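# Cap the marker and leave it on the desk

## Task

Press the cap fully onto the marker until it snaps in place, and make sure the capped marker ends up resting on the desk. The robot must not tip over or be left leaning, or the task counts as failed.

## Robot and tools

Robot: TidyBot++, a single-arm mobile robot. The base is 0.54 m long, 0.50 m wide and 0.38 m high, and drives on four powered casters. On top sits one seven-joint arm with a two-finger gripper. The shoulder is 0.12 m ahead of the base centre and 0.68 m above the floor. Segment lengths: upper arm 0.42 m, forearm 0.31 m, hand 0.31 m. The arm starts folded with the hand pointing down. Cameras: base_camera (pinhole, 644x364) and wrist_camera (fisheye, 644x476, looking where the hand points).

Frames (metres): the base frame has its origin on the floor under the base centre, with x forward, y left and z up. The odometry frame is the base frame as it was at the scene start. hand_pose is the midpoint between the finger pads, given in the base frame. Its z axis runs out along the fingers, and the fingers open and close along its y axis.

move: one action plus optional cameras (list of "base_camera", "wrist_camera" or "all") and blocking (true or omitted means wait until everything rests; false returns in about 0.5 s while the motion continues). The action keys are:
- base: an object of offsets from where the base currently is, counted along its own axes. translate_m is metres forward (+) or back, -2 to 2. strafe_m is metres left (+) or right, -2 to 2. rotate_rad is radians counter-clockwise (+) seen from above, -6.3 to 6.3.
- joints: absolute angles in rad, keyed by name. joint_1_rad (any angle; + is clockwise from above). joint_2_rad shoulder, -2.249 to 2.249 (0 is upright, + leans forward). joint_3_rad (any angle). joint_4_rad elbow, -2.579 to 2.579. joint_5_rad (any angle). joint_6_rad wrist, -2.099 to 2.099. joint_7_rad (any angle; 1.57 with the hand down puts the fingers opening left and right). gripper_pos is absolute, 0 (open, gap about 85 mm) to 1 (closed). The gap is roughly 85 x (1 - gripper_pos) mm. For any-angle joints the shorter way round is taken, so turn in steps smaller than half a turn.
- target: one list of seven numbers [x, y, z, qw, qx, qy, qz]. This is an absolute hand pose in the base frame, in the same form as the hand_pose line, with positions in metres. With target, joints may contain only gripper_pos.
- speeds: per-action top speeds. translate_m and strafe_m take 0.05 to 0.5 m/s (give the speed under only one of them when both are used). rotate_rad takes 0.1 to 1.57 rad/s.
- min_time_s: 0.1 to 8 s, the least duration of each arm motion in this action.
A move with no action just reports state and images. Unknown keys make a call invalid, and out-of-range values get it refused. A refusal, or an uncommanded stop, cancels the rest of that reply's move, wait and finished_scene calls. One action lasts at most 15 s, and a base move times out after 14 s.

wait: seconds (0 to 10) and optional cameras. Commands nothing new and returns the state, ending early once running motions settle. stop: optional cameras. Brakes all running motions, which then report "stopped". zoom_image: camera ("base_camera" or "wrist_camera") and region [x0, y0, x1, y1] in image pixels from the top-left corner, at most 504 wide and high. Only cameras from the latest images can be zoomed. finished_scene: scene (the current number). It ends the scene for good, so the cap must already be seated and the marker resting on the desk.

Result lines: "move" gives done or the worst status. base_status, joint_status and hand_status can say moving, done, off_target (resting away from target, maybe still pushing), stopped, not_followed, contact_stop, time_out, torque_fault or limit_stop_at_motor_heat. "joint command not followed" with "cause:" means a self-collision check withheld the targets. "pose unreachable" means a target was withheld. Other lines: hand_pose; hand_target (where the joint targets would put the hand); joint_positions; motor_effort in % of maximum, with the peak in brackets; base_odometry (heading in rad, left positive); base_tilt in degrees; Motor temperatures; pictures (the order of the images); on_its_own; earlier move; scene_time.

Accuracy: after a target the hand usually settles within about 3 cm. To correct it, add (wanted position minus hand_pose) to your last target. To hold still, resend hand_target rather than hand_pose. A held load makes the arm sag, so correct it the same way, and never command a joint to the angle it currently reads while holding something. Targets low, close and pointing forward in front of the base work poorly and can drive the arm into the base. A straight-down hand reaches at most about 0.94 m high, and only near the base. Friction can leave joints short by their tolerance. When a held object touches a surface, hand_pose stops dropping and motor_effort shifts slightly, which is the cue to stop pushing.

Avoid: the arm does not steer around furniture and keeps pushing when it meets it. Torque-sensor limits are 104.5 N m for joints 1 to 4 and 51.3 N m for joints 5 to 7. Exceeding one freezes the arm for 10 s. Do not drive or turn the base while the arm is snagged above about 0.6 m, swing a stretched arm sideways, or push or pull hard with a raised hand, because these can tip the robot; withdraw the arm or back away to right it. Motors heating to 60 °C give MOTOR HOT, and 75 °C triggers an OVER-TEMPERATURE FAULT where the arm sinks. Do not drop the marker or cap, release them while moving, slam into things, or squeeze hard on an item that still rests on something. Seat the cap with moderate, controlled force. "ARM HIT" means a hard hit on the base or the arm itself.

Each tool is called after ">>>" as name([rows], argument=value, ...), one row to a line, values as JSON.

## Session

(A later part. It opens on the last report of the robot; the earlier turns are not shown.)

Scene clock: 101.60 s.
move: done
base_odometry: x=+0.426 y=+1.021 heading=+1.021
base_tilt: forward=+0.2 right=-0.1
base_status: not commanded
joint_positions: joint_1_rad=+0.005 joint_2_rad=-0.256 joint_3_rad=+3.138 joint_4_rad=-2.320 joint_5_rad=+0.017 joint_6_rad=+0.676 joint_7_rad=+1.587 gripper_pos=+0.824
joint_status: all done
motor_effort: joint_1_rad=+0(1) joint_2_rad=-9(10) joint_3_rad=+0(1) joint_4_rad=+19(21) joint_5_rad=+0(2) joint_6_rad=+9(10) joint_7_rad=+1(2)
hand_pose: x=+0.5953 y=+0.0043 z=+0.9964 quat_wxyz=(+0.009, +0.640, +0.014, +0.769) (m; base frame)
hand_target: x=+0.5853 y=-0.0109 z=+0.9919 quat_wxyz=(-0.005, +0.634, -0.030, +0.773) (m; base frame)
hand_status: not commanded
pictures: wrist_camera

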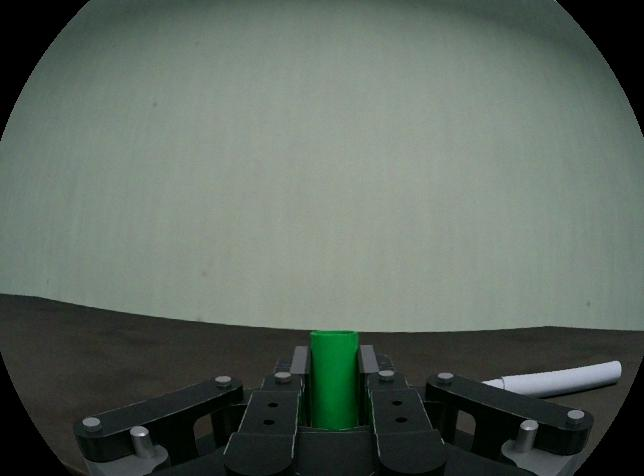

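>>> move(joints={"joint_2_rad": -0.235, "joint_4_rad": -2.375, "joint_6_rad": 0.74}, min_time_s=1.5)

Scene clock: 103.87 s.
move: done
base_odometry: x=+0.426 y=+1.021 heading=+1.021
base_tilt: forward=+0.2 right=-0.1
base_status: not commanded
joint_positions: joint_1_rad=+0.005 joint_2_rad=-0.256 joint_3_rad=+3.138 joint_4_rad=-2.334 joint_5_rad=+0.017 joint_6_rad=+0.697 joint_7_rad=+1.587 gripper_pos=+0.824
joint_status: all done
motor_effort: joint_1_rad=+0(1) joint_2_rad=-9(9) joint_3_rad=+0(0) joint_4_rad=+19(20) joint_5_rad=+0(0) joint_6_rad=+9(10) joint_7_rad=+1(1)
hand_pose: x=+0.5928 y=+0.0043 z=+0.9947 quat_wxyz=(+0.009, +0.637, +0.013, +0.771) (m; base frame)
hand_target: x=+0.5924 y=-0.0112 z=+0.9742 quat_wxyz=(-0.004, +0.644, -0.030, +0.764) (m; base frame)
hand_status: not commanded
pictures: none

>>> move(joints={"joint_2_rad": -0.205, "joint_4_rad": -2.375, "joint_6_rad": 0.74}, min_time_s=1.5)

Scene clock: 106.20 s.
move: done
base_odometry: x=+0.426 y=+1.021 heading=+1.021
base_tilt: forward=+0.2 right=-0.1
base_status: not commanded
joint_positions: joint_1_rad=+0.005 joint_2_rad=-0.238 joint_3_rad=+3.138 joint_4_rad=-2.334 joint_5_rad=+0.017 joint_6_rad=+0.702 joint_7_rad=+1.587 gripper_pos=+0.824
joint_status: all done
motor_effort: joint_1_rad=-1(1) joint_2_rad=-9(10) joint_3_rad=+0(0) joint_4_rad=+18(20) joint_5_rad=+0(1) joint_6_rad=+9(10) joint_7_rad=+1(1)
hand_pose: x=+0.5983 y=+0.0043 z=+0.9873 quat_wxyz=(+0.008, +0.642, +0.013, +0.766) (m; base frame)
hand_target: x=+0.6010 y=-0.0112 z=+0.9598 quat_wxyz=(-0.003, +0.655, -0.030, +0.755) (m; base frame)
hand_status: not commanded
pictures: none

>>> move(joints={"joint_2_rad": -0.192}, min_time_s=1)

>>> move(joints={"joint_2_rad": -0.182}, min_time_s=1, cameras=["wrist_camera"])

Scene clock: 111.47 s.
move: done
base_odometry: x=+0.426 y=+1.021 heading=+1.021
base_tilt: forward=+0.1 right=-0.1
base_status: not commanded
joint_positions: joint_1_rad=+0.005 joint_2_rad=-0.231 joint_3_rad=+3.138 joint_4_rad=-2.334 joint_5_rad=+0.017 joint_6_rad=+0.711 joint_7_rad=+1.587 gripper_pos=+0.824
joint_status: all done
motor_effort: joint_1_rad=+0(1) joint_2_rad=-7(9) joint_3_rad=+0(1) joint_4_rad=+17(19) joint_5_rad=+0(0) joint_6_rad=+7(9) joint_7_rad=+0(1)
hand_pose: x=+0.5997 y=+0.0043 z=+0.9871 quat_wxyz=(+0.008, +0.641, +0.013, +0.767) (m; base frame)
hand_target: x=+0.6045 y=-0.0112 z=+0.9536 quat_wxyz=(-0.003, +0.660, -0.030, +0.750) (m; base frame)
hand_status: not commanded
pictures: none

Scene clock: 112.73 s.
move: done
base_odometry: x=+0.426 y=+1.021 heading=+1.021
base_tilt: forward=+0.1 right=-0.1
base_status: not commanded
joint_positions: joint_1_rad=+0.005 joint_2_rad=-0.227 joint_3_rad=+3.138 joint_4_rad=-2.334 joint_5_rad=+0.017 joint_6_rad=+0.718 joint_7_rad=+1.587 gripper_pos=+0.824
joint_status: all done
motor_effort: joint_1_rad=+0(1) joint_2_rad=-6(8) joint_3_rad=+0(0) joint_4_rad=+16(17) joint_5_rad=+0(1) joint_6_rad=+6(7) joint_7_rad=+1(1)
hand_pose: x=+0.6008 y=+0.0042 z=+0.9869 quat_wxyz=(+0.008, +0.640, +0.013, +0.768) (m; base frame)
hand_target: x=+0.6072 y=-0.0112 z=+0.9487 quat_wxyz=(-0.003, +0.664, -0.030, +0.747) (m; base frame)
hand_status: not commanded
pictures: wrist_camera

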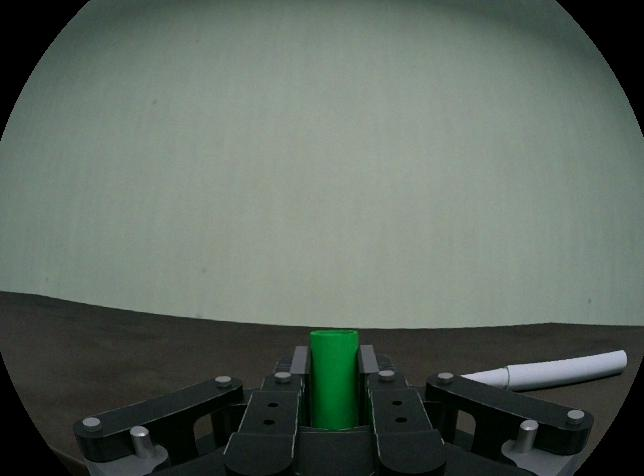

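>>> move(joints={"joint_2_rad": -0.205}, min_time_s=0.5)

>>> move(joints={"gripper_pos": 0.7}, cameras=["wrist_camera"])

Scene clock: 114.10 s.
move: done
base_odometry: x=+0.426 y=+1.021 heading=+1.021
base_tilt: forward=+0.2 right=-0.1
base_status: not commanded
joint_positions: joint_1_rad=+0.005 joint_2_rad=-0.227 joint_3_rad=+3.138 joint_4_rad=-2.334 joint_5_rad=+0.017 joint_6_rad=+0.718 joint_7_rad=+1.587 gripper_pos=+0.824
joint_status: all done
motor_effort: joint_1_rad=+0(1) joint_2_rad=-6(7) joint_3_rad=+0(0) joint_4_rad=+17(17) joint_5_rad=+0(0) joint_6_rad=+6(7) joint_7_rad=+1(1)
hand_pose: x=+0.6008 y=+0.0042 z=+0.9869 quat_wxyz=(+0.008, +0.640, +0.013, +0.768) (m; base frame)
hand_target: x=+0.6010 y=-0.0112 z=+0.9598 quat_wxyz=(-0.003, +0.655, -0.030, +0.755) (m; base frame)
hand_status: not commanded
pictures: none

Scene clock: 114.77 s.
move: done
base_odometry: x=+0.426 y=+1.021 heading=+1.021
base_tilt: forward=+0.1 right=-0.1
base_status: not commanded
joint_positions: joint_1_rad=+0.005 joint_2_rad=-0.224 joint_3_rad=+3.138 joint_4_rad=-2.340 joint_5_rad=+0.016 joint_6_rad=+0.719 joint_7_rad=+1.587 gripper_pos=+0.700
joint_status: all done
motor_effort: joint_1_rad=+0(1) joint_2_rad=-9(9) joint_3_rad=+0(0) joint_4_rad=+17(19) joint_5_rad=+0(0) joint_6_rad=+8(9) joint_7_rad=+1(1)
hand_pose: x=+0.6007 y=+0.0041 z=+0.9829 quat_wxyz=(+0.008, +0.643, +0.013, +0.766) (m; base frame)
hand_target: x=+0.6010 y=-0.0112 z=+0.9598 quat_wxyz=(-0.003, +0.655, -0.030, +0.755) (m; base frame)
hand_status: not commanded
pictures: wrist_camera

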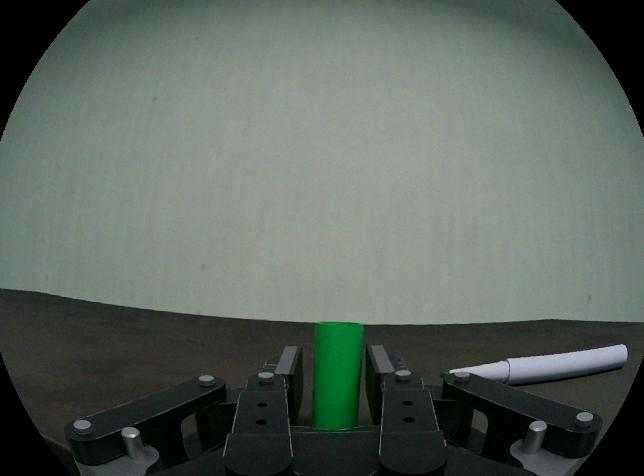

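>>> move(joints={"gripper_pos": 0.2})

>>> move(base={"translate_m": -0.25}, speeds={"translate_m": 0.2}, cameras=["wrist_camera"])

Scene clock: 115.97 s.
move: done
base_odometry: x=+0.426 y=+1.021 heading=+1.021
base_tilt: forward=+0.2 right=-0.1
base_status: not commanded
joint_positions: joint_1_rad=+0.005 joint_2_rad=-0.224 joint_3_rad=+3.138 joint_4_rad=-2.340 joint_5_rad=+0.012 joint_6_rad=+0.721 joint_7_rad=+1.587 gripper_pos=+0.200
joint_status: all done
motor_effort: joint_1_rad=+0(1) joint_2_rad=-7(8) joint_3_rad=-1(1) joint_4_rad=+14(17) joint_5_rad=+0(1) joint_6_rad=+7(8) joint_7_rad=+1(1)
hand_pose: x=+0.6006 y=+0.0034 z=+0.9834 quat_wxyz=(+0.008, +0.642, +0.011, +0.766) (m; base frame)
hand_target: x=+0.6010 y=-0.0112 z=+0.9598 quat_wxyz=(-0.003, +0.655, -0.030, +0.755) (m; base frame)
hand_status: not commanded
pictures: none

Scene clock: 117.93 s.
move: done
base_odometry: x=+0.295 y=+0.808 heading=+1.021
base_tilt: forward=+0.1 right=-0.1
base_status: done
joint_positions: joint_1_rad=+0.005 joint_2_rad=-0.216 joint_3_rad=+3.138 joint_4_rad=-2.345 joint_5_rad=+0.012 joint_6_rad=+0.721 joint_7_rad=+1.587 gripper_pos=+0.200
joint_status: not commanded
motor_effort: joint_1_rad=-1(2) joint_2_rad=-9(12) joint_3_rad=+0(1) joint_4_rad=+19(20) joint_5_rad=+0(1) joint_6_rad=+9(10) joint_7_rad=+1(1)
hand_pose: x=+0.6027 y=+0.0033 z=+0.9765 quat_wxyz=(+0.008, +0.647, +0.011, +0.762) (m; base frame)
hand_target: x=+0.6010 y=-0.0112 z=+0.9598 quat_wxyz=(-0.003, +0.655, -0.030, +0.755) (m; base frame)
hand_status: not commanded
pictures: wrist_camera

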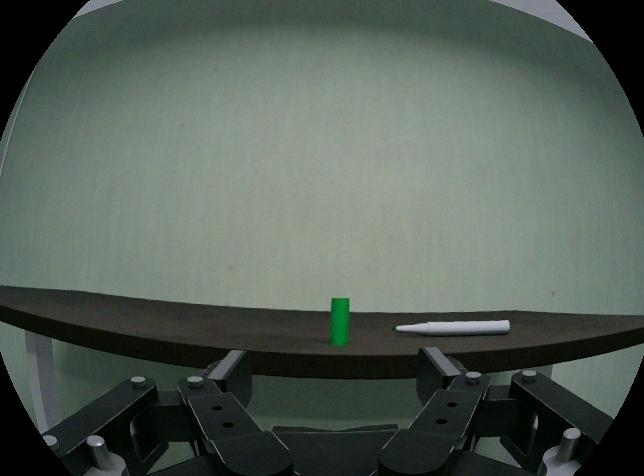

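>>> move(joints={"joint_1_rad": 0.0, "joint_2_rad": 0.15, "joint_3_rad": 3.1416, "joint_4_rad": -0.68, "joint_5_rad": -0.04, "joint_6_rad": -1.90, "joint_7_rad": -0.12, "gripper_pos": 0.3}, min_time_s=2.5)

>>> move(base={"translate_m": 0.36, "strafe_m": -0.16}, cameras=["wrist_camera"])

Scene clock: 124.77 s.
move: done
base_odometry: x=+0.295 y=+0.808 heading=+1.021
base_tilt: forward=+0.2 right=-0.1
base_status: not commanded
joint_positions: joint_1_rad=+0.005 joint_2_rad=+0.114 joint_3_rad=+3.138 joint_4_rad=-0.707 joint_5_rad=+0.012 joint_6_rad=-1.856 joint_7_rad=-0.074 gripper_pos=+0.300
joint_status: all done
motor_effort: joint_1_rad=+0(1) joint_2_rad=-16(18) joint_3_rad=+0(2) joint_4_rad=+14(22) joint_5_rad=+0(1) joint_6_rad=+4(10) joint_7_rad=+1(1)
hand_pose: x=+0.5365 y=-0.0029 z=+1.0355 quat_wxyz=(-0.165, +0.660, -0.716, +0.160) (m; base frame)
hand_target: x=+0.5382 y=+0.0131 z=+1.0249 quat_wxyz=(-0.164, +0.657, -0.726, +0.123) (m; base frame)
hand_status: not commanded
pictures: none

Scene clock: 126.77 s.
move: done
base_odometry: x=+0.620 y=+1.031 heading=+1.021
base_tilt: forward=+0.2 right=-0.1
base_status: done
joint_positions: joint_1_rad=+0.003 joint_2_rad=+0.137 joint_3_rad=+3.138 joint_4_rad=-0.705 joint_5_rad=+0.012 joint_6_rad=-1.862 joint_7_rad=-0.075 gripper_pos=+0.300
joint_status: not commanded
motor_effort: joint_1_rad=+0(2) joint_2_rad=-16(20) joint_3_rad=+0(2) joint_4_rad=+15(16) joint_5_rad=+0(2) joint_6_rad=+4(5) joint_7_rad=+1(1)
hand_pose: x=+0.5427 y=-0.0024 z=+1.0263 quat_wxyz=(-0.156, +0.662, -0.718, +0.151) (m; base frame)
hand_target: x=+0.5382 y=+0.0131 z=+1.0249 quat_wxyz=(-0.164, +0.657, -0.726, +0.123) (m; base frame)
hand_status: not commanded
pictures: wrist_camera

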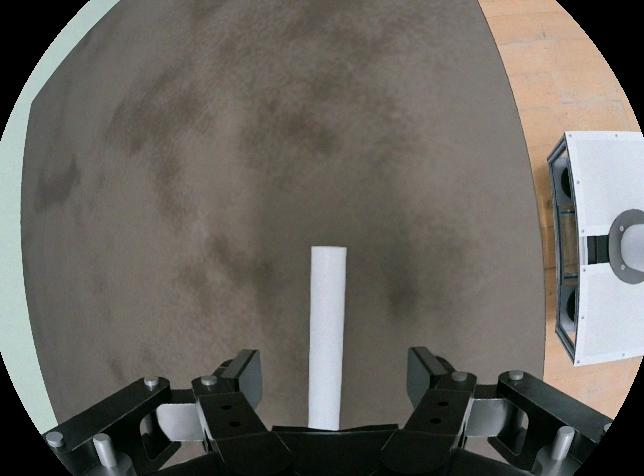

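>>> move(base={"translate_m": 0.027, "strafe_m": 0.008}, joints={"joint_2_rad": 0.265, "joint_4_rad": -0.675, "joint_6_rad": -2.085, "gripper_pos": 0.5}, min_time_s=1.5, cameras=["wrist_camera"])

Scene clock: 129.80 s.
move: done
base_odometry: x=+0.628 y=+1.059 heading=+1.020
base_tilt: forward=+0.1 right=-0.1
base_status: done
joint_positions: joint_1_rad=+0.003 joint_2_rad=+0.214 joint_3_rad=+3.138 joint_4_rad=-0.689 joint_5_rad=+0.012 joint_6_rad=-2.038 joint_7_rad=-0.075 gripper_pos=+0.500
joint_status: all done
motor_effort: joint_1_rad=+0(3) joint_2_rad=-16(19) joint_3_rad=+0(2) joint_4_rad=+11(16) joint_5_rad=+1(1) joint_6_rad=+1(5) joint_7_rad=+1(1)
hand_pose: x=+0.5171 y=-0.0022 z=+0.9825 quat_wxyz=(-0.070, +0.674, -0.732, +0.071) (m; base frame)
hand_target: x=+0.5191 y=+0.0122 z=+0.9643 quat_wxyz=(-0.055, +0.670, -0.740, +0.026) (m; base frame)
hand_status: not commanded
pictures: wrist_camera

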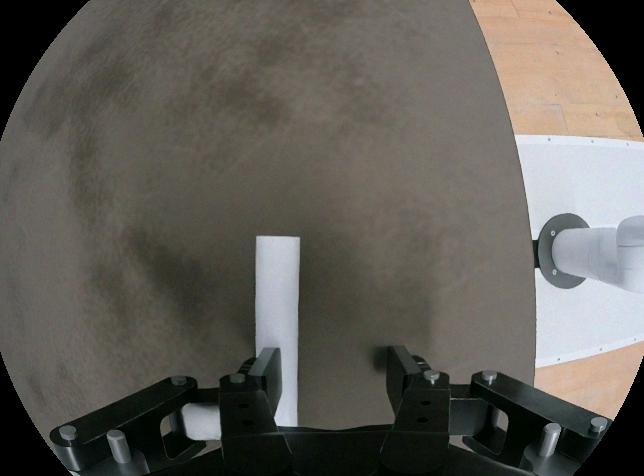

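>>> move(joints={"joint_2_rad": 0.15, "joint_6_rad": -2.0})

>>> move(base={"translate_m": 0.021}, cameras=["wrist_camera"])

Scene clock: 131.33 s.
move: done
base_odometry: x=+0.628 y=+1.059 heading=+1.020
base_tilt: forward=+0.2 right=-0.2
base_status: not commanded
joint_positions: joint_1_rad=+0.003 joint_2_rad=+0.176 joint_3_rad=+3.138 joint_4_rad=-0.689 joint_5_rad=+0.012 joint_6_rad=-2.027 joint_7_rad=-0.075 gripper_pos=+0.500
joint_status: all done
motor_effort: joint_1_rad=+0(1) joint_2_rad=-17(20) joint_3_rad=+0(1) joint_4_rad=+14(14) joint_5_rad=+0(1) joint_6_rad=+2(3) joint_7_rad=+0(1)
hand_pose: x=+0.5087 y=-0.0021 z=+0.9985 quat_wxyz=(-0.088, +0.672, -0.730, +0.088) (m; base frame)
hand_target: x=+0.5095 y=+0.0127 z=+1.0155 quat_wxyz=(-0.129, +0.663, -0.731, +0.092) (m; base frame)
hand_status: not commanded
pictures: none

Scene clock: 132.10 s.
move: done
base_odometry: x=+0.639 y=+1.077 heading=+1.021
base_tilt: forward=+0.2 right=-0.1
base_status: done
joint_positions: joint_1_rad=+0.003 joint_2_rad=+0.165 joint_3_rad=+3.138 joint_4_rad=-0.689 joint_5_rad=+0.012 joint_6_rad=-2.026 joint_7_rad=-0.075 gripper_pos=+0.500
joint_status: not commanded
motor_effort: joint_1_rad=+0(3) joint_2_rad=-17(21) joint_3_rad=+0(2) joint_4_rad=+13(14) joint_5_rad=+0(1) joint_6_rad=+3(3) joint_7_rad=+0(1)
hand_pose: x=+0.5056 y=-0.0021 z=+1.0028 quat_wxyz=(-0.093, +0.672, -0.729, +0.092) (m; base frame)
hand_target: x=+0.5095 y=+0.0127 z=+1.0155 quat_wxyz=(-0.129, +0.663, -0.731, +0.092) (m; base frame)
hand_status: not commanded
pictures: wrist_camera

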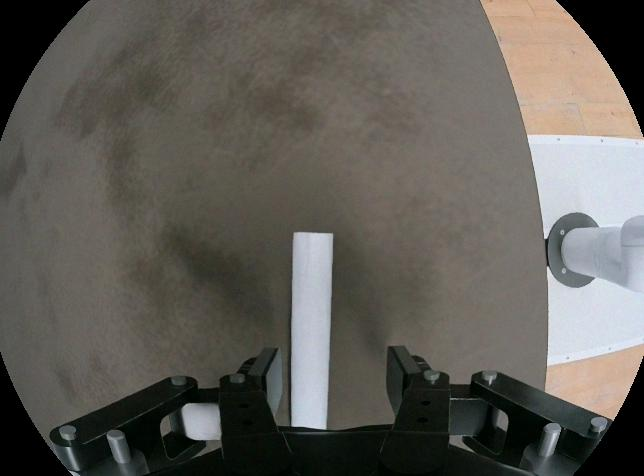

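>>> move(base={"translate_m": 0.010}, speeds={"translate_m": 0.1})

>>> move(joints={"joint_2_rad": 0.245, "joint_6_rad": -2.085}, min_time_s=1.5, cameras=["wrist_camera"])

Scene clock: 133.50 s.
move: done
base_odometry: x=+0.643 y=+1.085 heading=+1.021
base_tilt: forward=+0.2 right=-0.1
base_status: done
joint_positions: joint_1_rad=+0.003 joint_2_rad=+0.161 joint_3_rad=+3.138 joint_4_rad=-0.689 joint_5_rad=+0.012 joint_6_rad=-2.025 joint_7_rad=-0.075 gripper_pos=+0.500
joint_status: not commanded
motor_effort: joint_1_rad=+0(2) joint_2_rad=-16(21) joint_3_rad=+0(2) joint_4_rad=+14(14) joint_5_rad=+1(1) joint_6_rad=+3(3) joint_7_rad=+1(1)
hand_pose: x=+0.5047 y=-0.0021 z=+1.0041 quat_wxyz=(-0.094, +0.672, -0.729, +0.094) (m; base frame)
hand_target: x=+0.5095 y=+0.0127 z=+1.0155 quat_wxyz=(-0.129, +0.663, -0.731, +0.092) (m; base frame)
hand_status: not commanded
pictures: none

Scene clock: 135.30 s.
move: done
base_odometry: x=+0.643 y=+1.085 heading=+1.021
base_tilt: forward=+0.2 right=-0.1
base_status: not commanded
joint_positions: joint_1_rad=+0.003 joint_2_rad=+0.211 joint_3_rad=+3.138 joint_4_rad=-0.689 joint_5_rad=+0.012 joint_6_rad=-2.046 joint_7_rad=-0.075 gripper_pos=+0.500
joint_status: all done
motor_effort: joint_1_rad=+0(1) joint_2_rad=-18(19) joint_3_rad=+0(1) joint_4_rad=+13(15) joint_5_rad=+0(0) joint_6_rad=+2(3) joint_7_rad=+0(1)
hand_pose: x=+0.5137 y=-0.0021 z=+0.9832 quat_wxyz=(-0.068, +0.675, -0.732, +0.070) (m; base frame)
hand_target: x=+0.5134 y=+0.0122 z=+0.9722 quat_wxyz=(-0.062, +0.670, -0.739, +0.033) (m; base frame)
hand_status: not commanded
pictures: wrist_camera

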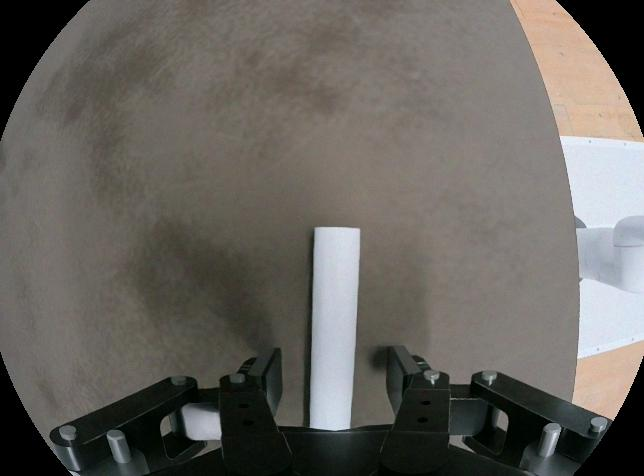

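>>> move(joints={"joint_2_rad": 0.26}, min_time_s=1)

>>> move(joints={"gripper_pos": 0.75}, cameras=["wrist_camera"])

Scene clock: 136.93 s.
move: done
base_odometry: x=+0.643 y=+1.085 heading=+1.021
base_tilt: forward=+0.1 right=-0.2
base_status: not commanded
joint_positions: joint_1_rad=+0.003 joint_2_rad=+0.222 joint_3_rad=+3.138 joint_4_rad=-0.689 joint_5_rad=+0.012 joint_6_rad=-2.047 joint_7_rad=-0.075 gripper_pos=+0.500
joint_status: all done
motor_effort: joint_1_rad=+0(1) joint_2_rad=-18(19) joint_3_rad=-2(2) joint_4_rad=+12(15) joint_5_rad=+0(1) joint_6_rad=+2(2) joint_7_rad=+0(1)
hand_pose: x=+0.5169 y=-0.0021 z=+0.9789 quat_wxyz=(-0.064, +0.675, -0.732, +0.066) (m; base frame)
hand_target: x=+0.5177 y=+0.0122 z=+0.9663 quat_wxyz=(-0.057, +0.670, -0.739, +0.028) (m; base frame)
hand_status: not commanded
pictures: none

Scene clock: 137.60 s.
move: done
base_odometry: x=+0.643 y=+1.085 heading=+1.021
base_tilt: forward=+0.2 right=-0.1
base_status: not commanded
joint_positions: joint_1_rad=+0.003 joint_2_rad=+0.222 joint_3_rad=+3.138 joint_4_rad=-0.689 joint_5_rad=+0.012 joint_6_rad=-2.047 joint_7_rad=-0.075 gripper_pos=+0.750
joint_status: all done
motor_effort: joint_1_rad=+0(1) joint_2_rad=-18(19) joint_3_rad=-1(1) joint_4_rad=+13(14) joint_5_rad=+0(0) joint_6_rad=+2(2) joint_7_rad=+0(1)
hand_pose: x=+0.5169 y=-0.0021 z=+0.9789 quat_wxyz=(-0.064, +0.675, -0.732, +0.066) (m; base frame)
hand_target: x=+0.5177 y=+0.0122 z=+0.9663 quat_wxyz=(-0.057, +0.670, -0.739, +0.028) (m; base frame)
hand_status: not commanded
pictures: wrist_camera

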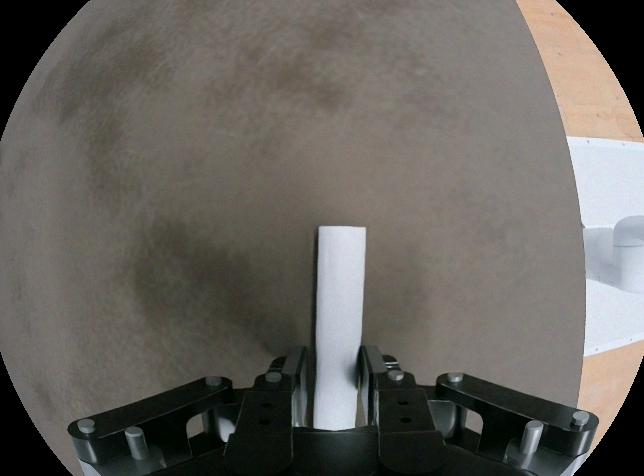

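>>> move(joints={"gripper_pos": 0.9}, cameras=["wrist_camera"])

Scene clock: 138.53 s.
move: off_target
base_odometry: x=+0.643 y=+1.085 heading=+1.021
base_tilt: forward=+0.2 right=-0.2
base_status: not commanded
joint_positions: joint_1_rad=+0.003 joint_2_rad=+0.223 joint_3_rad=+3.138 joint_4_rad=-0.687 joint_5_rad=+0.012 joint_6_rad=-2.047 joint_7_rad=-0.075 gripper_pos=+0.842
joint_status: gripper_pos off_target (ended at +0.842, target +0.900)
motor_effort: joint_1_rad=-1(1) joint_2_rad=-18(19) joint_3_rad=+0(1) joint_4_rad=+12(14) joint_5_rad=+0(0) joint_6_rad=+2(2) joint_7_rad=+1(1)
hand_pose: x=+0.5171 y=-0.0021 z=+0.9794 quat_wxyz=(-0.065, +0.675, -0.732, +0.066) (m; base frame)
hand_target: x=+0.5177 y=+0.0122 z=+0.9663 quat_wxyz=(-0.057, +0.670, -0.739, +0.028) (m; base frame)
hand_status: not commanded
pictures: wrist_camera

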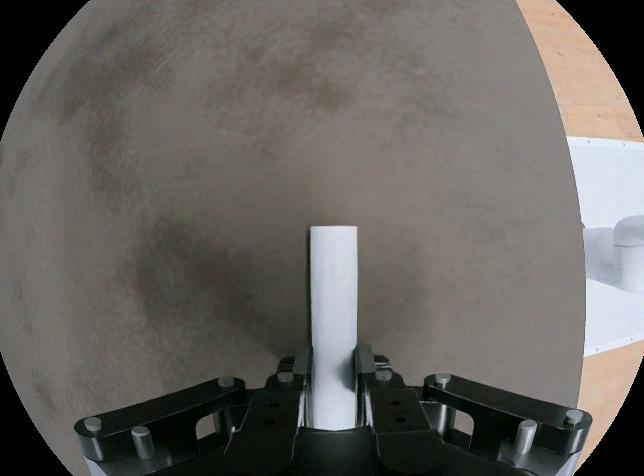

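>>> move(joints={"gripper_pos": 0.5})

>>> move(joints={"joint_2_rad": 0.07, "joint_6_rad": -1.9})

>>> move(joints={"joint_7_rad": 3.04}, cameras=["wrist_camera"])

Scene clock: 141.00 s.
move: done
base_odometry: x=+0.643 y=+1.085 heading=+1.021
base_tilt: forward=+0.2 right=-0.2
base_status: not commanded
joint_positions: joint_1_rad=+0.003 joint_2_rad=+0.227 joint_3_rad=+3.138 joint_4_rad=-0.687 joint_5_rad=+0.012 joint_6_rad=-2.048 joint_7_rad=-0.075 gripper_pos=+0.500
joint_status: all done
motor_effort: joint_1_rad=+0(1) joint_2_rad=-18(19) joint_3_rad=+0(1) joint_4_rad=+14(14) joint_5_rad=+0(1) joint_6_rad=+2(2) joint_7_rad=+0(1)
hand_pose: x=+0.5183 y=-0.0021 z=+0.9774 quat_wxyz=(-0.062, +0.675, -0.732, +0.064) (m; base frame)
hand_target: x=+0.5177 y=+0.0122 z=+0.9663 quat_wxyz=(-0.057, +0.670, -0.739, +0.028) (m; base frame)
hand_status: not commanded
pictures: none

Scene clock: 142.43 s.
move: done
base_odometry: x=+0.643 y=+1.085 heading=+1.021
base_tilt: forward=+0.2 right=-0.2
base_status: not commanded
joint_positions: joint_1_rad=+0.003 joint_2_rad=+0.080 joint_3_rad=+3.138 joint_4_rad=-0.687 joint_5_rad=+0.012 joint_6_rad=-1.940 joint_7_rad=-0.075 gripper_pos=+0.500
joint_status: all done
motor_effort: joint_1_rad=-1(1) joint_2_rad=-14(21) joint_3_rad=+0(1) joint_4_rad=+13(15) joint_5_rad=+0(1) joint_6_rad=+4(5) joint_7_rad=+1(1)
hand_pose: x=+0.5018 y=-0.0021 z=+1.0454 quat_wxyz=(-0.155, +0.662, -0.718, +0.150) (m; base frame)
hand_target: x=+0.5097 y=+0.0131 z=+1.0591 quat_wxyz=(-0.195, +0.651, -0.718, +0.150) (m; base frame)
hand_status: not commanded
pictures: none

Scene clock: 145.87 s.
move: done
base_odometry: x=+0.643 y=+1.085 heading=+1.021
base_tilt: forward=+0.2 right=-0.1
base_status: not commanded
joint_positions: joint_1_rad=+0.003 joint_2_rad=+0.080 joint_3_rad=+3.138 joint_4_rad=-0.687 joint_5_rad=+0.012 joint_6_rad=-1.940 joint_7_rad=+2.996 gripper_pos=+0.500
joint_status: all done
motor_effort: joint_1_rad=-1(1) joint_2_rad=-14(14) joint_3_rad=+0(1) joint_4_rad=+14(15) joint_5_rad=+0(0) joint_6_rad=+4(4) joint_7_rad=+0(2)
hand_pose: x=+0.5018 y=-0.0021 z=+1.0454 quat_wxyz=(+0.145, +0.741, +0.636, +0.160) (m; base frame)
hand_target: x=+0.5097 y=+0.0131 z=+1.0591 quat_wxyz=(+0.152, +0.712, +0.658, +0.194) (m; base frame)
hand_status: not commanded
pictures: wrist_camera

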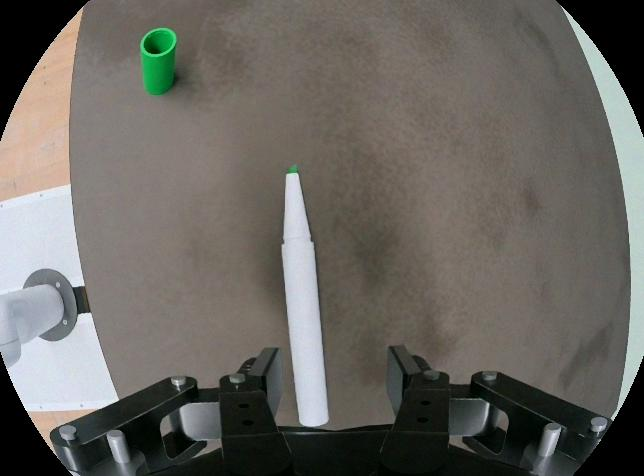

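>>> move(joints={"joint_2_rad": 0.25, "joint_6_rad": -2.085, "joint_7_rad": 3.12}, min_time_s=2, cameras=["wrist_camera"])

Scene clock: 148.80 s.
move: done
base_odometry: x=+0.643 y=+1.085 heading=+1.021
base_tilt: forward=+0.2 right=-0.2
base_status: not commanded
joint_positions: joint_1_rad=+0.003 joint_2_rad=+0.217 joint_3_rad=+3.138 joint_4_rad=-0.687 joint_5_rad=+0.012 joint_6_rad=-2.045 joint_7_rad=+3.074 gripper_pos=+0.500
joint_status: all done
motor_effort: joint_1_rad=+0(1) joint_2_rad=-19(20) joint_3_rad=-1(1) joint_4_rad=+13(15) joint_5_rad=+0(0) joint_6_rad=+2(5) joint_7_rad=+0(2)
hand_pose: x=+0.5162 y=-0.0021 z=+0.9817 quat_wxyz=(+0.069, +0.729, +0.678, +0.067) (m; base frame)
hand_target: x=+0.5149 y=+0.0122 z=+0.9703 quat_wxyz=(+0.034, +0.705, +0.706, +0.059) (m; base frame)
hand_status: not commanded
pictures: wrist_camera

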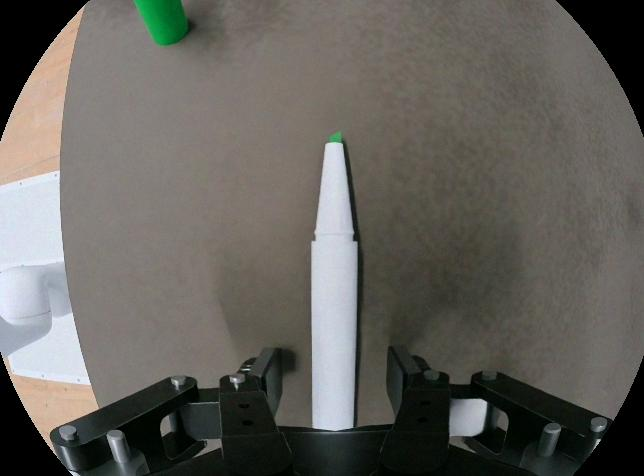

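>>> move(joints={"joint_2_rad": 0.262}, min_time_s=0.7)

>>> move(joints={"gripper_pos": 0.92}, cameras=["wrist_camera"])

Scene clock: 150.33 s.
move: done
base_odometry: x=+0.643 y=+1.085 heading=+1.021
base_tilt: forward=+0.2 right=-0.2
base_status: not commanded
joint_positions: joint_1_rad=+0.003 joint_2_rad=+0.224 joint_3_rad=+3.138 joint_4_rad=-0.687 joint_5_rad=+0.012 joint_6_rad=-2.046 joint_7_rad=+3.075 gripper_pos=+0.500
joint_status: all done
motor_effort: joint_1_rad=+0(1) joint_2_rad=-19(19) joint_3_rad=+0(1) joint_4_rad=+13(15) joint_5_rad=+0(0) joint_6_rad=+2(2) joint_7_rad=+0(1)
hand_pose: x=+0.5180 y=-0.0021 z=+0.9788 quat_wxyz=(+0.066, +0.729, +0.678, +0.064) (m; base frame)
hand_target: x=+0.5183 y=+0.0122 z=+0.9655 quat_wxyz=(+0.030, +0.706, +0.706, +0.054) (m; base frame)
hand_status: not commanded
pictures: none

Scene clock: 151.10 s.
move: off_target
base_odometry: x=+0.643 y=+1.085 heading=+1.021
base_tilt: forward=+0.2 right=-0.1
base_status: not commanded
joint_positions: joint_1_rad=+0.003 joint_2_rad=+0.225 joint_3_rad=+3.138 joint_4_rad=-0.684 joint_5_rad=+0.012 joint_6_rad=-2.047 joint_7_rad=+3.075 gripper_pos=+0.843
joint_status: gripper_pos off_target (ended at +0.843, target +0.920)
motor_effort: joint_1_rad=+0(1) joint_2_rad=-17(19) joint_3_rad=-1(1) joint_4_rad=+12(15) joint_5_rad=+0(0) joint_6_rad=+2(2) joint_7_rad=+0(1)
hand_pose: x=+0.5181 y=-0.0021 z=+0.9793 quat_wxyz=(+0.067, +0.729, +0.678, +0.065) (m; base frame)
hand_target: x=+0.5183 y=+0.0122 z=+0.9655 quat_wxyz=(+0.030, +0.706, +0.706, +0.054) (m; base frame)
hand_status: not commanded
pictures: wrist_camera

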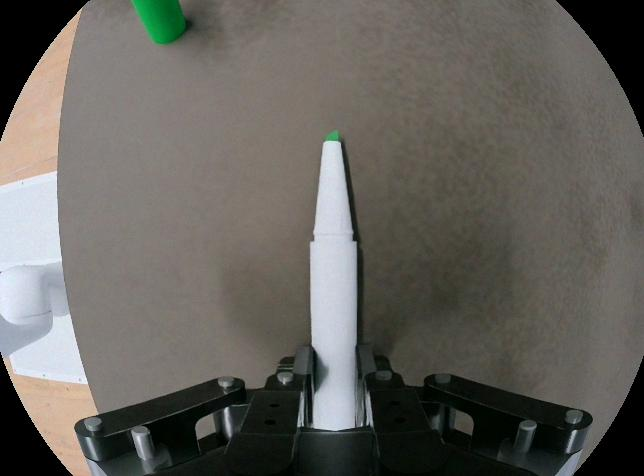

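>>> move(joints={"joint_2_rad": 0.03, "joint_4_rad": -0.75, "joint_6_rad": -1.7}, min_time_s=1.5)

>>> move(base={"translate_m": -0.28, "strafe_m": 0.15}, cameras=["wrist_camera"])

Scene clock: 154.27 s.
move: done
base_odometry: x=+0.643 y=+1.085 heading=+1.021
base_tilt: forward=+0.2 right=-0.1
base_status: not commanded
joint_positions: joint_1_rad=+0.003 joint_2_rad=+0.054 joint_3_rad=+3.138 joint_4_rad=-0.716 joint_5_rad=+0.012 joint_6_rad=-1.742 joint_7_rad=+3.075 gripper_pos=+0.843
joint_status: all done
motor_effort: joint_1_rad=+0(1) joint_2_rad=-14(20) joint_3_rad=-1(1) joint_4_rad=+15(15) joint_5_rad=+0(0) joint_6_rad=+6(6) joint_7_rad=+1(1)
hand_pose: x=+0.5437 y=-0.0022 z=+1.0760 quat_wxyz=(+0.215, +0.696, +0.648, +0.223) (m; base frame)
hand_target: x=+0.5438 y=+0.0137 z=+1.0804 quat_wxyz=(+0.214, +0.670, +0.668, +0.245) (m; base frame)
hand_status: not commanded
pictures: none

Scene clock: 156.13 s.
move: done
base_odometry: x=+0.369 y=+0.925 heading=+1.021
base_tilt: forward=+0.1 right=-0.2
base_status: done
joint_positions: joint_1_rad=+0.003 joint_2_rad=+0.037 joint_3_rad=+3.138 joint_4_rad=-0.718 joint_5_rad=+0.012 joint_6_rad=-1.737 joint_7_rad=+3.075 gripper_pos=+0.843
joint_status: not commanded
motor_effort: joint_1_rad=+0(2) joint_2_rad=-14(18) joint_3_rad=-1(2) joint_4_rad=+14(16) joint_5_rad=+0(1) joint_6_rad=+6(6) joint_7_rad=+0(1)
hand_pose: x=+0.5381 y=-0.0022 z=+1.0831 quat_wxyz=(+0.221, +0.694, +0.646, +0.229) (m; base frame)
hand_target: x=+0.5438 y=+0.0137 z=+1.0804 quat_wxyz=(+0.214, +0.670, +0.668, +0.245) (m; base frame)
hand_status: not commanded
pictures: wrist_camera

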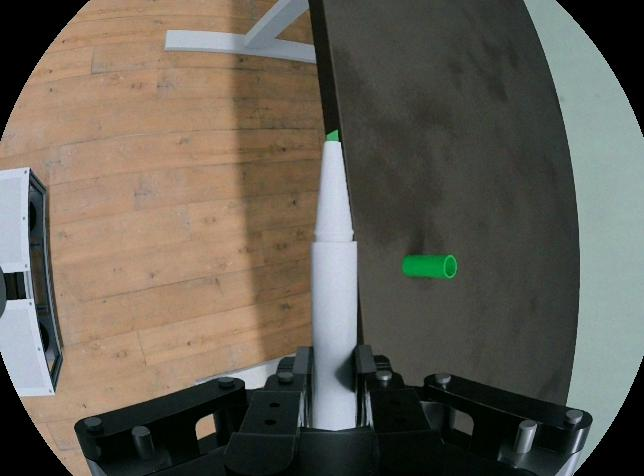

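>>> move(joints={"joint_1_rad": 0.0, "joint_2_rad": -0.25, "joint_3_rad": 3.1416, "joint_4_rad": -1.65, "joint_5_rad": 0.0, "joint_6_rad": -0.15, "joint_7_rad": -1.526}, min_time_s=3, cameras=["wrist_camera"])

Scene clock: 160.57 s.
move: done
base_odometry: x=+0.369 y=+0.925 heading=+1.021
base_tilt: forward=+0.2 right=-0.1
base_status: not commanded
joint_positions: joint_1_rad=+0.003 joint_2_rad=-0.219 joint_3_rad=+3.138 joint_4_rad=-1.610 joint_5_rad=+0.012 joint_6_rad=-0.195 joint_7_rad=+4.710 gripper_pos=+0.843
joint_status: all done
motor_effort: joint_1_rad=+0(1) joint_2_rad=-12(16) joint_3_rad=+0(1) joint_4_rad=+21(22) joint_5_rad=+0(1) joint_6_rad=+10(10) joint_7_rad=+1(1)
hand_pose: x=+0.6481 y=+0.0011 z=+1.1439 quat_wxyz=(+0.702, -0.003, +0.712, -0.004) (m; base frame)
hand_target: x=+0.6359 y=+0.0014 z=+1.1494 quat_wxyz=(+0.714, -0.016, +0.700, -0.016) (m; base frame)
hand_status: not commanded
pictures: wrist_camera

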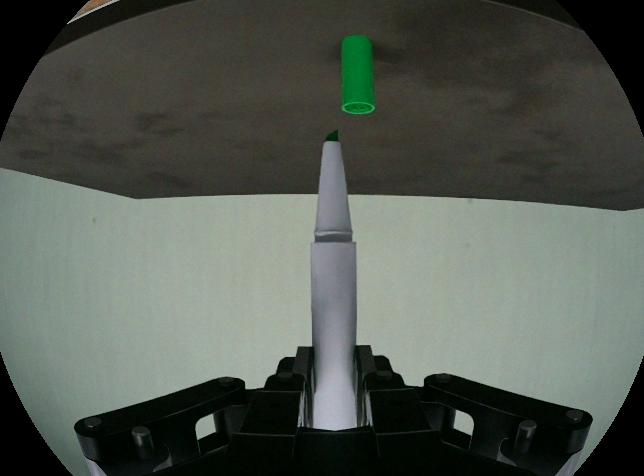

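>>> move(base={"translate_m": 0.05, "strafe_m": 0.015}, speeds={"translate_m": 0.1}, cameras=["wrist_camera"])

Scene clock: 163.83 s.
move: done
base_odometry: x=+0.382 y=+0.976 heading=+1.021
base_tilt: forward=+0.2 right=-0.1
base_status: done
joint_positions: joint_1_rad=+0.003 joint_2_rad=-0.231 joint_3_rad=+3.139 joint_4_rad=-1.611 joint_5_rad=+0.012 joint_6_rad=-0.191 joint_7_rad=+4.712 gripper_pos=+0.843
joint_status: not commanded
motor_effort: joint_1_rad=-1(2) joint_2_rad=-11(14) joint_3_rad=+0(3) joint_4_rad=+21(22) joint_5_rad=+0(0) joint_6_rad=+10(10) joint_7_rad=+0(1)
hand_pose: x=+0.6425 y=+0.0010 z=+1.1508 quat_wxyz=(+0.707, -0.003, +0.707, -0.005) (m; base frame)
hand_target: x=+0.6359 y=+0.0014 z=+1.1494 quat_wxyz=(+0.714, -0.016, +0.700, -0.016) (m; base frame)
hand_status: not commanded
pictures: wrist_camera

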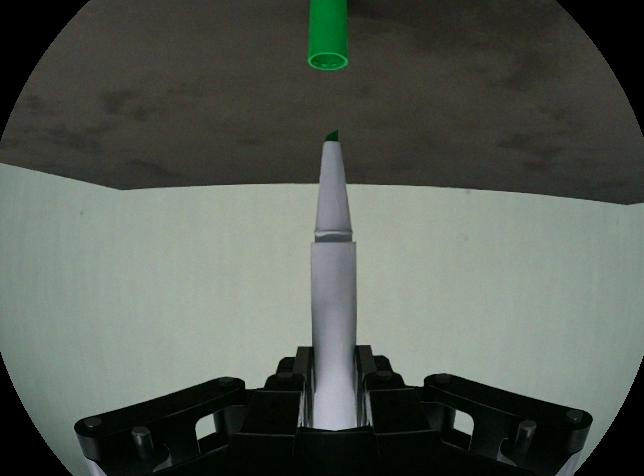

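>>> move(joints={"joint_2_rad": -0.178, "joint_4_rad": -1.704, "joint_6_rad": -0.07}, min_time_s=1.5, cameras=["wrist_camera"])

Scene clock: 167.17 s.
move: done
base_odometry: x=+0.382 y=+0.976 heading=+1.021
base_tilt: forward=+0.2 right=-0.2
base_status: not commanded
joint_positions: joint_1_rad=+0.003 joint_2_rad=-0.206 joint_3_rad=+3.139 joint_4_rad=-1.664 joint_5_rad=+0.012 joint_6_rad=-0.113 joint_7_rad=+4.712 gripper_pos=+0.843
joint_status: all done
motor_effort: joint_1_rad=-1(1) joint_2_rad=-12(13) joint_3_rad=+0(1) joint_4_rad=+21(22) joint_5_rad=+0(0) joint_6_rad=+9(11) joint_7_rad=+1(1)
hand_pose: x=+0.6566 y=+0.0013 z=+1.1289 quat_wxyz=(+0.707, -0.004, +0.707, -0.005) (m; base frame)
hand_target: x=+0.6697 y=+0.0014 z=+1.1022 quat_wxyz=(+0.698, -0.016, +0.716, -0.016) (m; base frame)
hand_status: not commanded
pictures: wrist_camera

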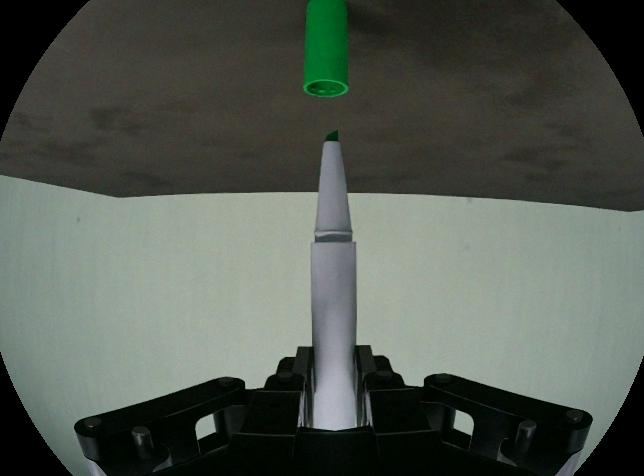

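>>> move(base={"strafe_m": -0.0015}, joints={"joint_2_rad": -0.176, "joint_4_rad": -1.7416, "joint_6_rad": -0.03}, min_time_s=1, cameras=["wrist_camera"])

Scene clock: 169.50 s.
move: done
base_odometry: x=+0.383 y=+0.975 heading=+1.022
base_tilt: forward=+0.2 right=-0.1
base_status: done
joint_positions: joint_1_rad=+0.003 joint_2_rad=-0.206 joint_3_rad=+3.139 joint_4_rad=-1.701 joint_5_rad=+0.012 joint_6_rad=-0.074 joint_7_rad=+4.712 gripper_pos=+0.843
joint_status: all done
motor_effort: joint_1_rad=+0(4) joint_2_rad=-12(13) joint_3_rad=+0(5) joint_4_rad=+21(22) joint_5_rad=+0(1) joint_6_rad=+9(10) joint_7_rad=+0(1)
hand_pose: x=+0.6577 y=+0.0011 z=+1.1183 quat_wxyz=(+0.708, -0.004, +0.706, -0.005) (m; base frame)
hand_target: x=+0.6709 y=+0.0014 z=+1.0900 quat_wxyz=(+0.698, -0.016, +0.716, -0.016) (m; base frame)
hand_status: not commanded
pictures: wrist_camera

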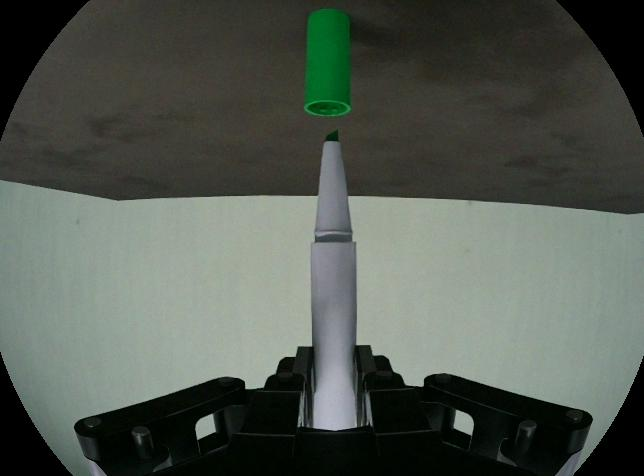

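>>> zoom_image(camera="wrist_camera", region=[270, 0, 390, 160])

Scaled by 3.150.

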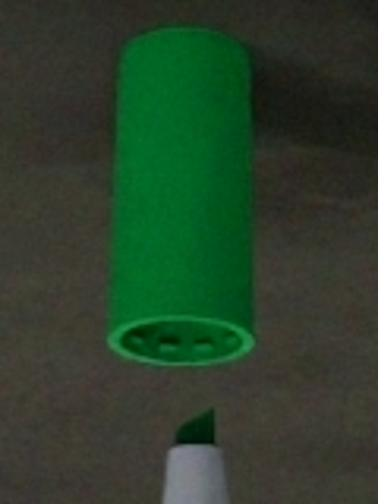

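>>> move(joints={"joint_2_rad": -0.177, "joint_4_rad": -1.775, "joint_6_rad": 0.002}, min_time_s=1, cameras=["wrist_camera"])

>>> zoom_image(camera="wrist_camera", region=[270, 20, 390, 180])

Scene clock: 173.47 s.
move: done
base_odometry: x=+0.383 y=+0.975 heading=+1.022
base_tilt: forward=+0.2 right=-0.1
base_status: not commanded
joint_positions: joint_1_rad=+0.003 joint_2_rad=-0.206 joint_3_rad=+3.139 joint_4_rad=-1.734 joint_5_rad=+0.012 joint_6_rad=-0.042 joint_7_rad=+4.712 gripper_pos=+0.843
joint_status: all done
motor_effort: joint_1_rad=-1(1) joint_2_rad=-12(13) joint_3_rad=+0(1) joint_4_rad=+22(22) joint_5_rad=+0(0) joint_6_rad=+10(10) joint_7_rad=+1(1)
hand_pose: x=+0.6584 y=+0.0012 z=+1.1074 quat_wxyz=(+0.707, -0.004, +0.707, -0.005) (m; base frame)
hand_target: x=+0.6704 y=+0.0014 z=+1.0796 quat_wxyz=(+0.698, -0.016, +0.716, -0.016) (m; base frame)
hand_status: not commanded
pictures: wrist_camera

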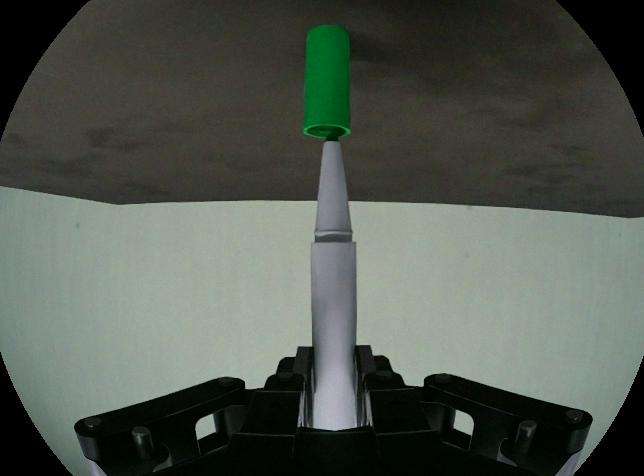

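Scaled by 3.150.

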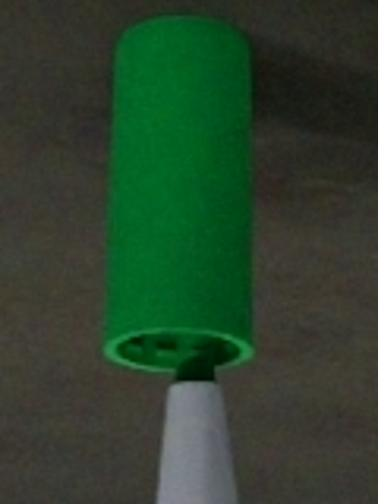

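>>> move(joints={"joint_2_rad": -0.177, "joint_4_rad": -1.793, "joint_6_rad": 0.019}, min_time_s=1, cameras=["wrist_camera"])

>>> zoom_image(camera="wrist_camera", region=[270, 20, 390, 180])

Scene clock: 175.67 s.
move: done
base_odometry: x=+0.383 y=+0.975 heading=+1.022
base_tilt: forward=+0.1 right=-0.1
base_status: not commanded
joint_positions: joint_1_rad=+0.003 joint_2_rad=-0.206 joint_3_rad=+3.139 joint_4_rad=-1.751 joint_5_rad=+0.012 joint_6_rad=-0.025 joint_7_rad=+4.712 gripper_pos=+0.843
joint_status: all done
motor_effort: joint_1_rad=-1(1) joint_2_rad=-12(13) joint_3_rad=+0(0) joint_4_rad=+21(22) joint_5_rad=+0(0) joint_6_rad=+9(10) joint_7_rad=+0(1)
hand_pose: x=+0.6585 y=+0.0013 z=+1.1018 quat_wxyz=(+0.707, -0.004, +0.707, -0.004) (m; base frame)
hand_target: x=+0.6701 y=+0.0014 z=+1.0736 quat_wxyz=(+0.698, -0.016, +0.716, -0.016) (m; base frame)
hand_status: not commanded
pictures: wrist_camera

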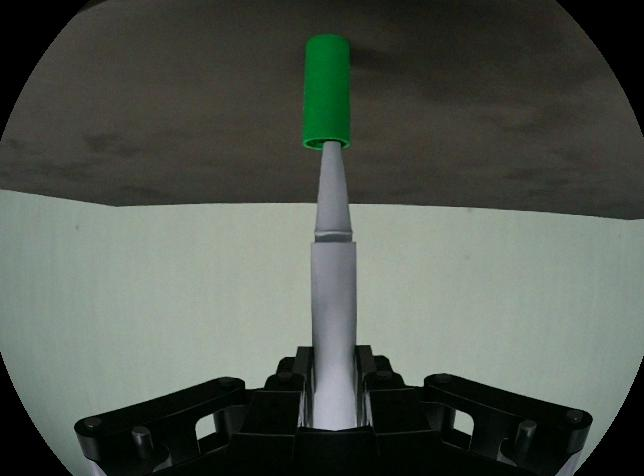

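Scaled by 3.150.

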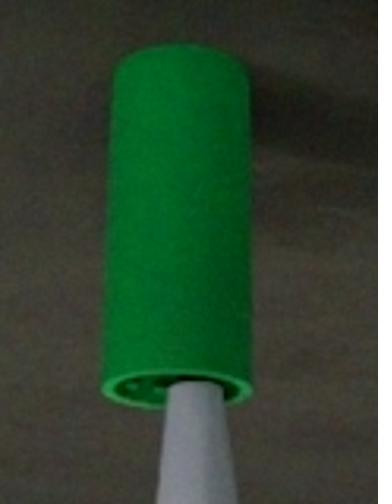

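>>> move(base={"strafe_m": -0.002})

>>> move(joints={"joint_2_rad": -0.178, "joint_4_rad": -1.826, "joint_6_rad": 0.050}, min_time_s=1, cameras=["wrist_camera"])

>>> zoom_image(camera="wrist_camera", region=[270, 40, 390, 200])

Scene clock: 179.20 s.
move: done
base_odometry: x=+0.385 y=+0.974 heading=+1.022
base_tilt: forward=+0.2 right=-0.1
base_status: done
joint_positions: joint_1_rad=+0.002 joint_2_rad=-0.206 joint_3_rad=+3.140 joint_4_rad=-1.752 joint_5_rad=+0.012 joint_6_rad=-0.024 joint_7_rad=+4.712 gripper_pos=+0.843
joint_status: not commanded
motor_effort: joint_1_rad=+1(4) joint_2_rad=-12(13) joint_3_rad=+1(5) joint_4_rad=+21(22) joint_5_rad=+0(0) joint_6_rad=+9(10) joint_7_rad=+1(1)
hand_pose: x=+0.6586 y=+0.0011 z=+1.1018 quat_wxyz=(+0.707, -0.004, +0.707, -0.004) (m; base frame)
hand_target: x=+0.6701 y=+0.0014 z=+1.0736 quat_wxyz=(+0.698, -0.016, +0.716, -0.016) (m; base frame)
hand_status: not commanded
pictures: none

Scene clock: 180.50 s.
move: done
base_odometry: x=+0.385 y=+0.974 heading=+1.022
base_tilt: forward=+0.2 right=-0.2
base_status: not commanded
joint_positions: joint_1_rad=+0.002 joint_2_rad=-0.206 joint_3_rad=+3.140 joint_4_rad=-1.785 joint_5_rad=+0.012 joint_6_rad=+0.006 joint_7_rad=+4.712 gripper_pos=+0.843
joint_status: all done
motor_effort: joint_1_rad=+0(1) joint_2_rad=-12(13) joint_3_rad=+0(2) joint_4_rad=+21(22) joint_5_rad=-1(1) joint_6_rad=+9(10) joint_7_rad=+0(1)
hand_pose: x=+0.6587 y=+0.0013 z=+1.0904 quat_wxyz=(+0.706, -0.004, +0.708, -0.004) (m; base frame)
hand_target: x=+0.6691 y=+0.0014 z=+1.0632 quat_wxyz=(+0.697, -0.016, +0.717, -0.016) (m; base frame)
hand_status: not commanded
pictures: wrist_camera

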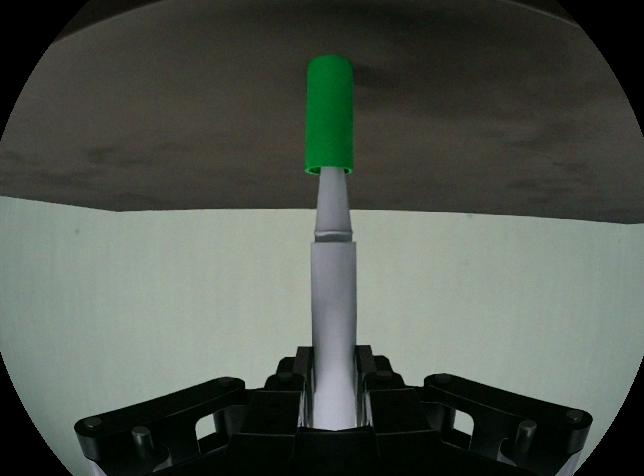

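Scaled by 3.150.

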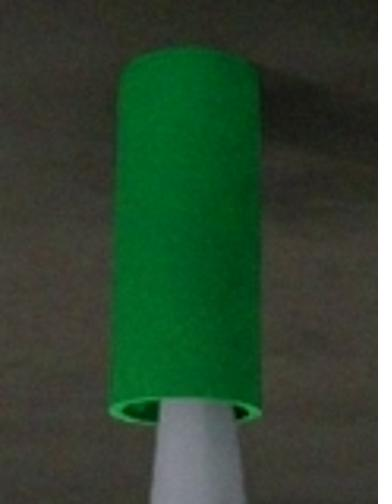

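>>> move(base={"strafe_m": -0.0015})

>>> move(joints={"joint_2_rad": -0.178, "joint_4_rad": -1.859, "joint_6_rad": 0.080}, min_time_s=1, cameras=["wrist_camera"])

>>> zoom_image(camera="wrist_camera", region=[270, 60, 390, 220])

Scene clock: 181.53 s.
move: done
base_odometry: x=+0.386 y=+0.973 heading=+1.022
base_tilt: forward=+0.2 right=-0.1
base_status: done
joint_positions: joint_1_rad=+0.002 joint_2_rad=-0.206 joint_3_rad=+3.140 joint_4_rad=-1.785 joint_5_rad=+0.012 joint_6_rad=+0.007 joint_7_rad=+4.712 gripper_pos=+0.843
joint_status: not commanded
motor_effort: joint_1_rad=-2(4) joint_2_rad=-12(12) joint_3_rad=-1(5) joint_4_rad=+21(22) joint_5_rad=+0(0) joint_6_rad=+9(10) joint_7_rad=+0(1)
hand_pose: x=+0.6587 y=+0.0010 z=+1.0905 quat_wxyz=(+0.707, -0.004, +0.708, -0.004) (m; base frame)
hand_target: x=+0.6691 y=+0.0014 z=+1.0632 quat_wxyz=(+0.697, -0.016, +0.717, -0.016) (m; base frame)
hand_status: not commanded
pictures: none

Scene clock: 182.80 s.
move: done
base_odometry: x=+0.386 y=+0.973 heading=+1.022
base_tilt: forward=+0.1 right=-0.1
base_status: not commanded
joint_positions: joint_1_rad=+0.002 joint_2_rad=-0.206 joint_3_rad=+3.140 joint_4_rad=-1.818 joint_5_rad=+0.012 joint_6_rad=+0.036 joint_7_rad=+4.712 gripper_pos=+0.843
joint_status: all done
motor_effort: joint_1_rad=+0(1) joint_2_rad=-12(13) joint_3_rad=+0(1) joint_4_rad=+21(22) joint_5_rad=+0(0) joint_6_rad=+9(10) joint_7_rad=+0(1)
hand_pose: x=+0.6585 y=+0.0011 z=+1.0790 quat_wxyz=(+0.705, -0.004, +0.709, -0.004) (m; base frame)
hand_target: x=+0.6681 y=+0.0014 z=+1.0519 quat_wxyz=(+0.696, -0.016, +0.718, -0.016) (m; base frame)
hand_status: not commanded
pictures: wrist_camera

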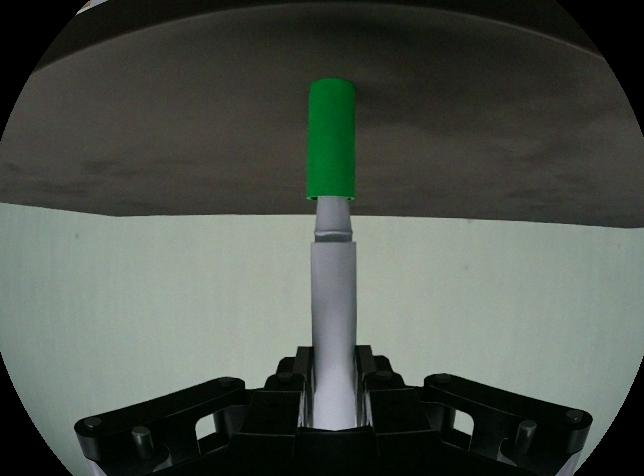

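Scaled by 3.150.

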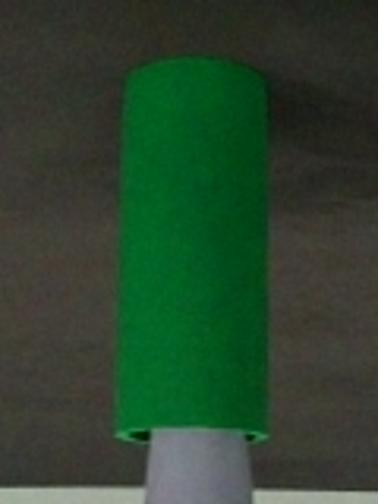

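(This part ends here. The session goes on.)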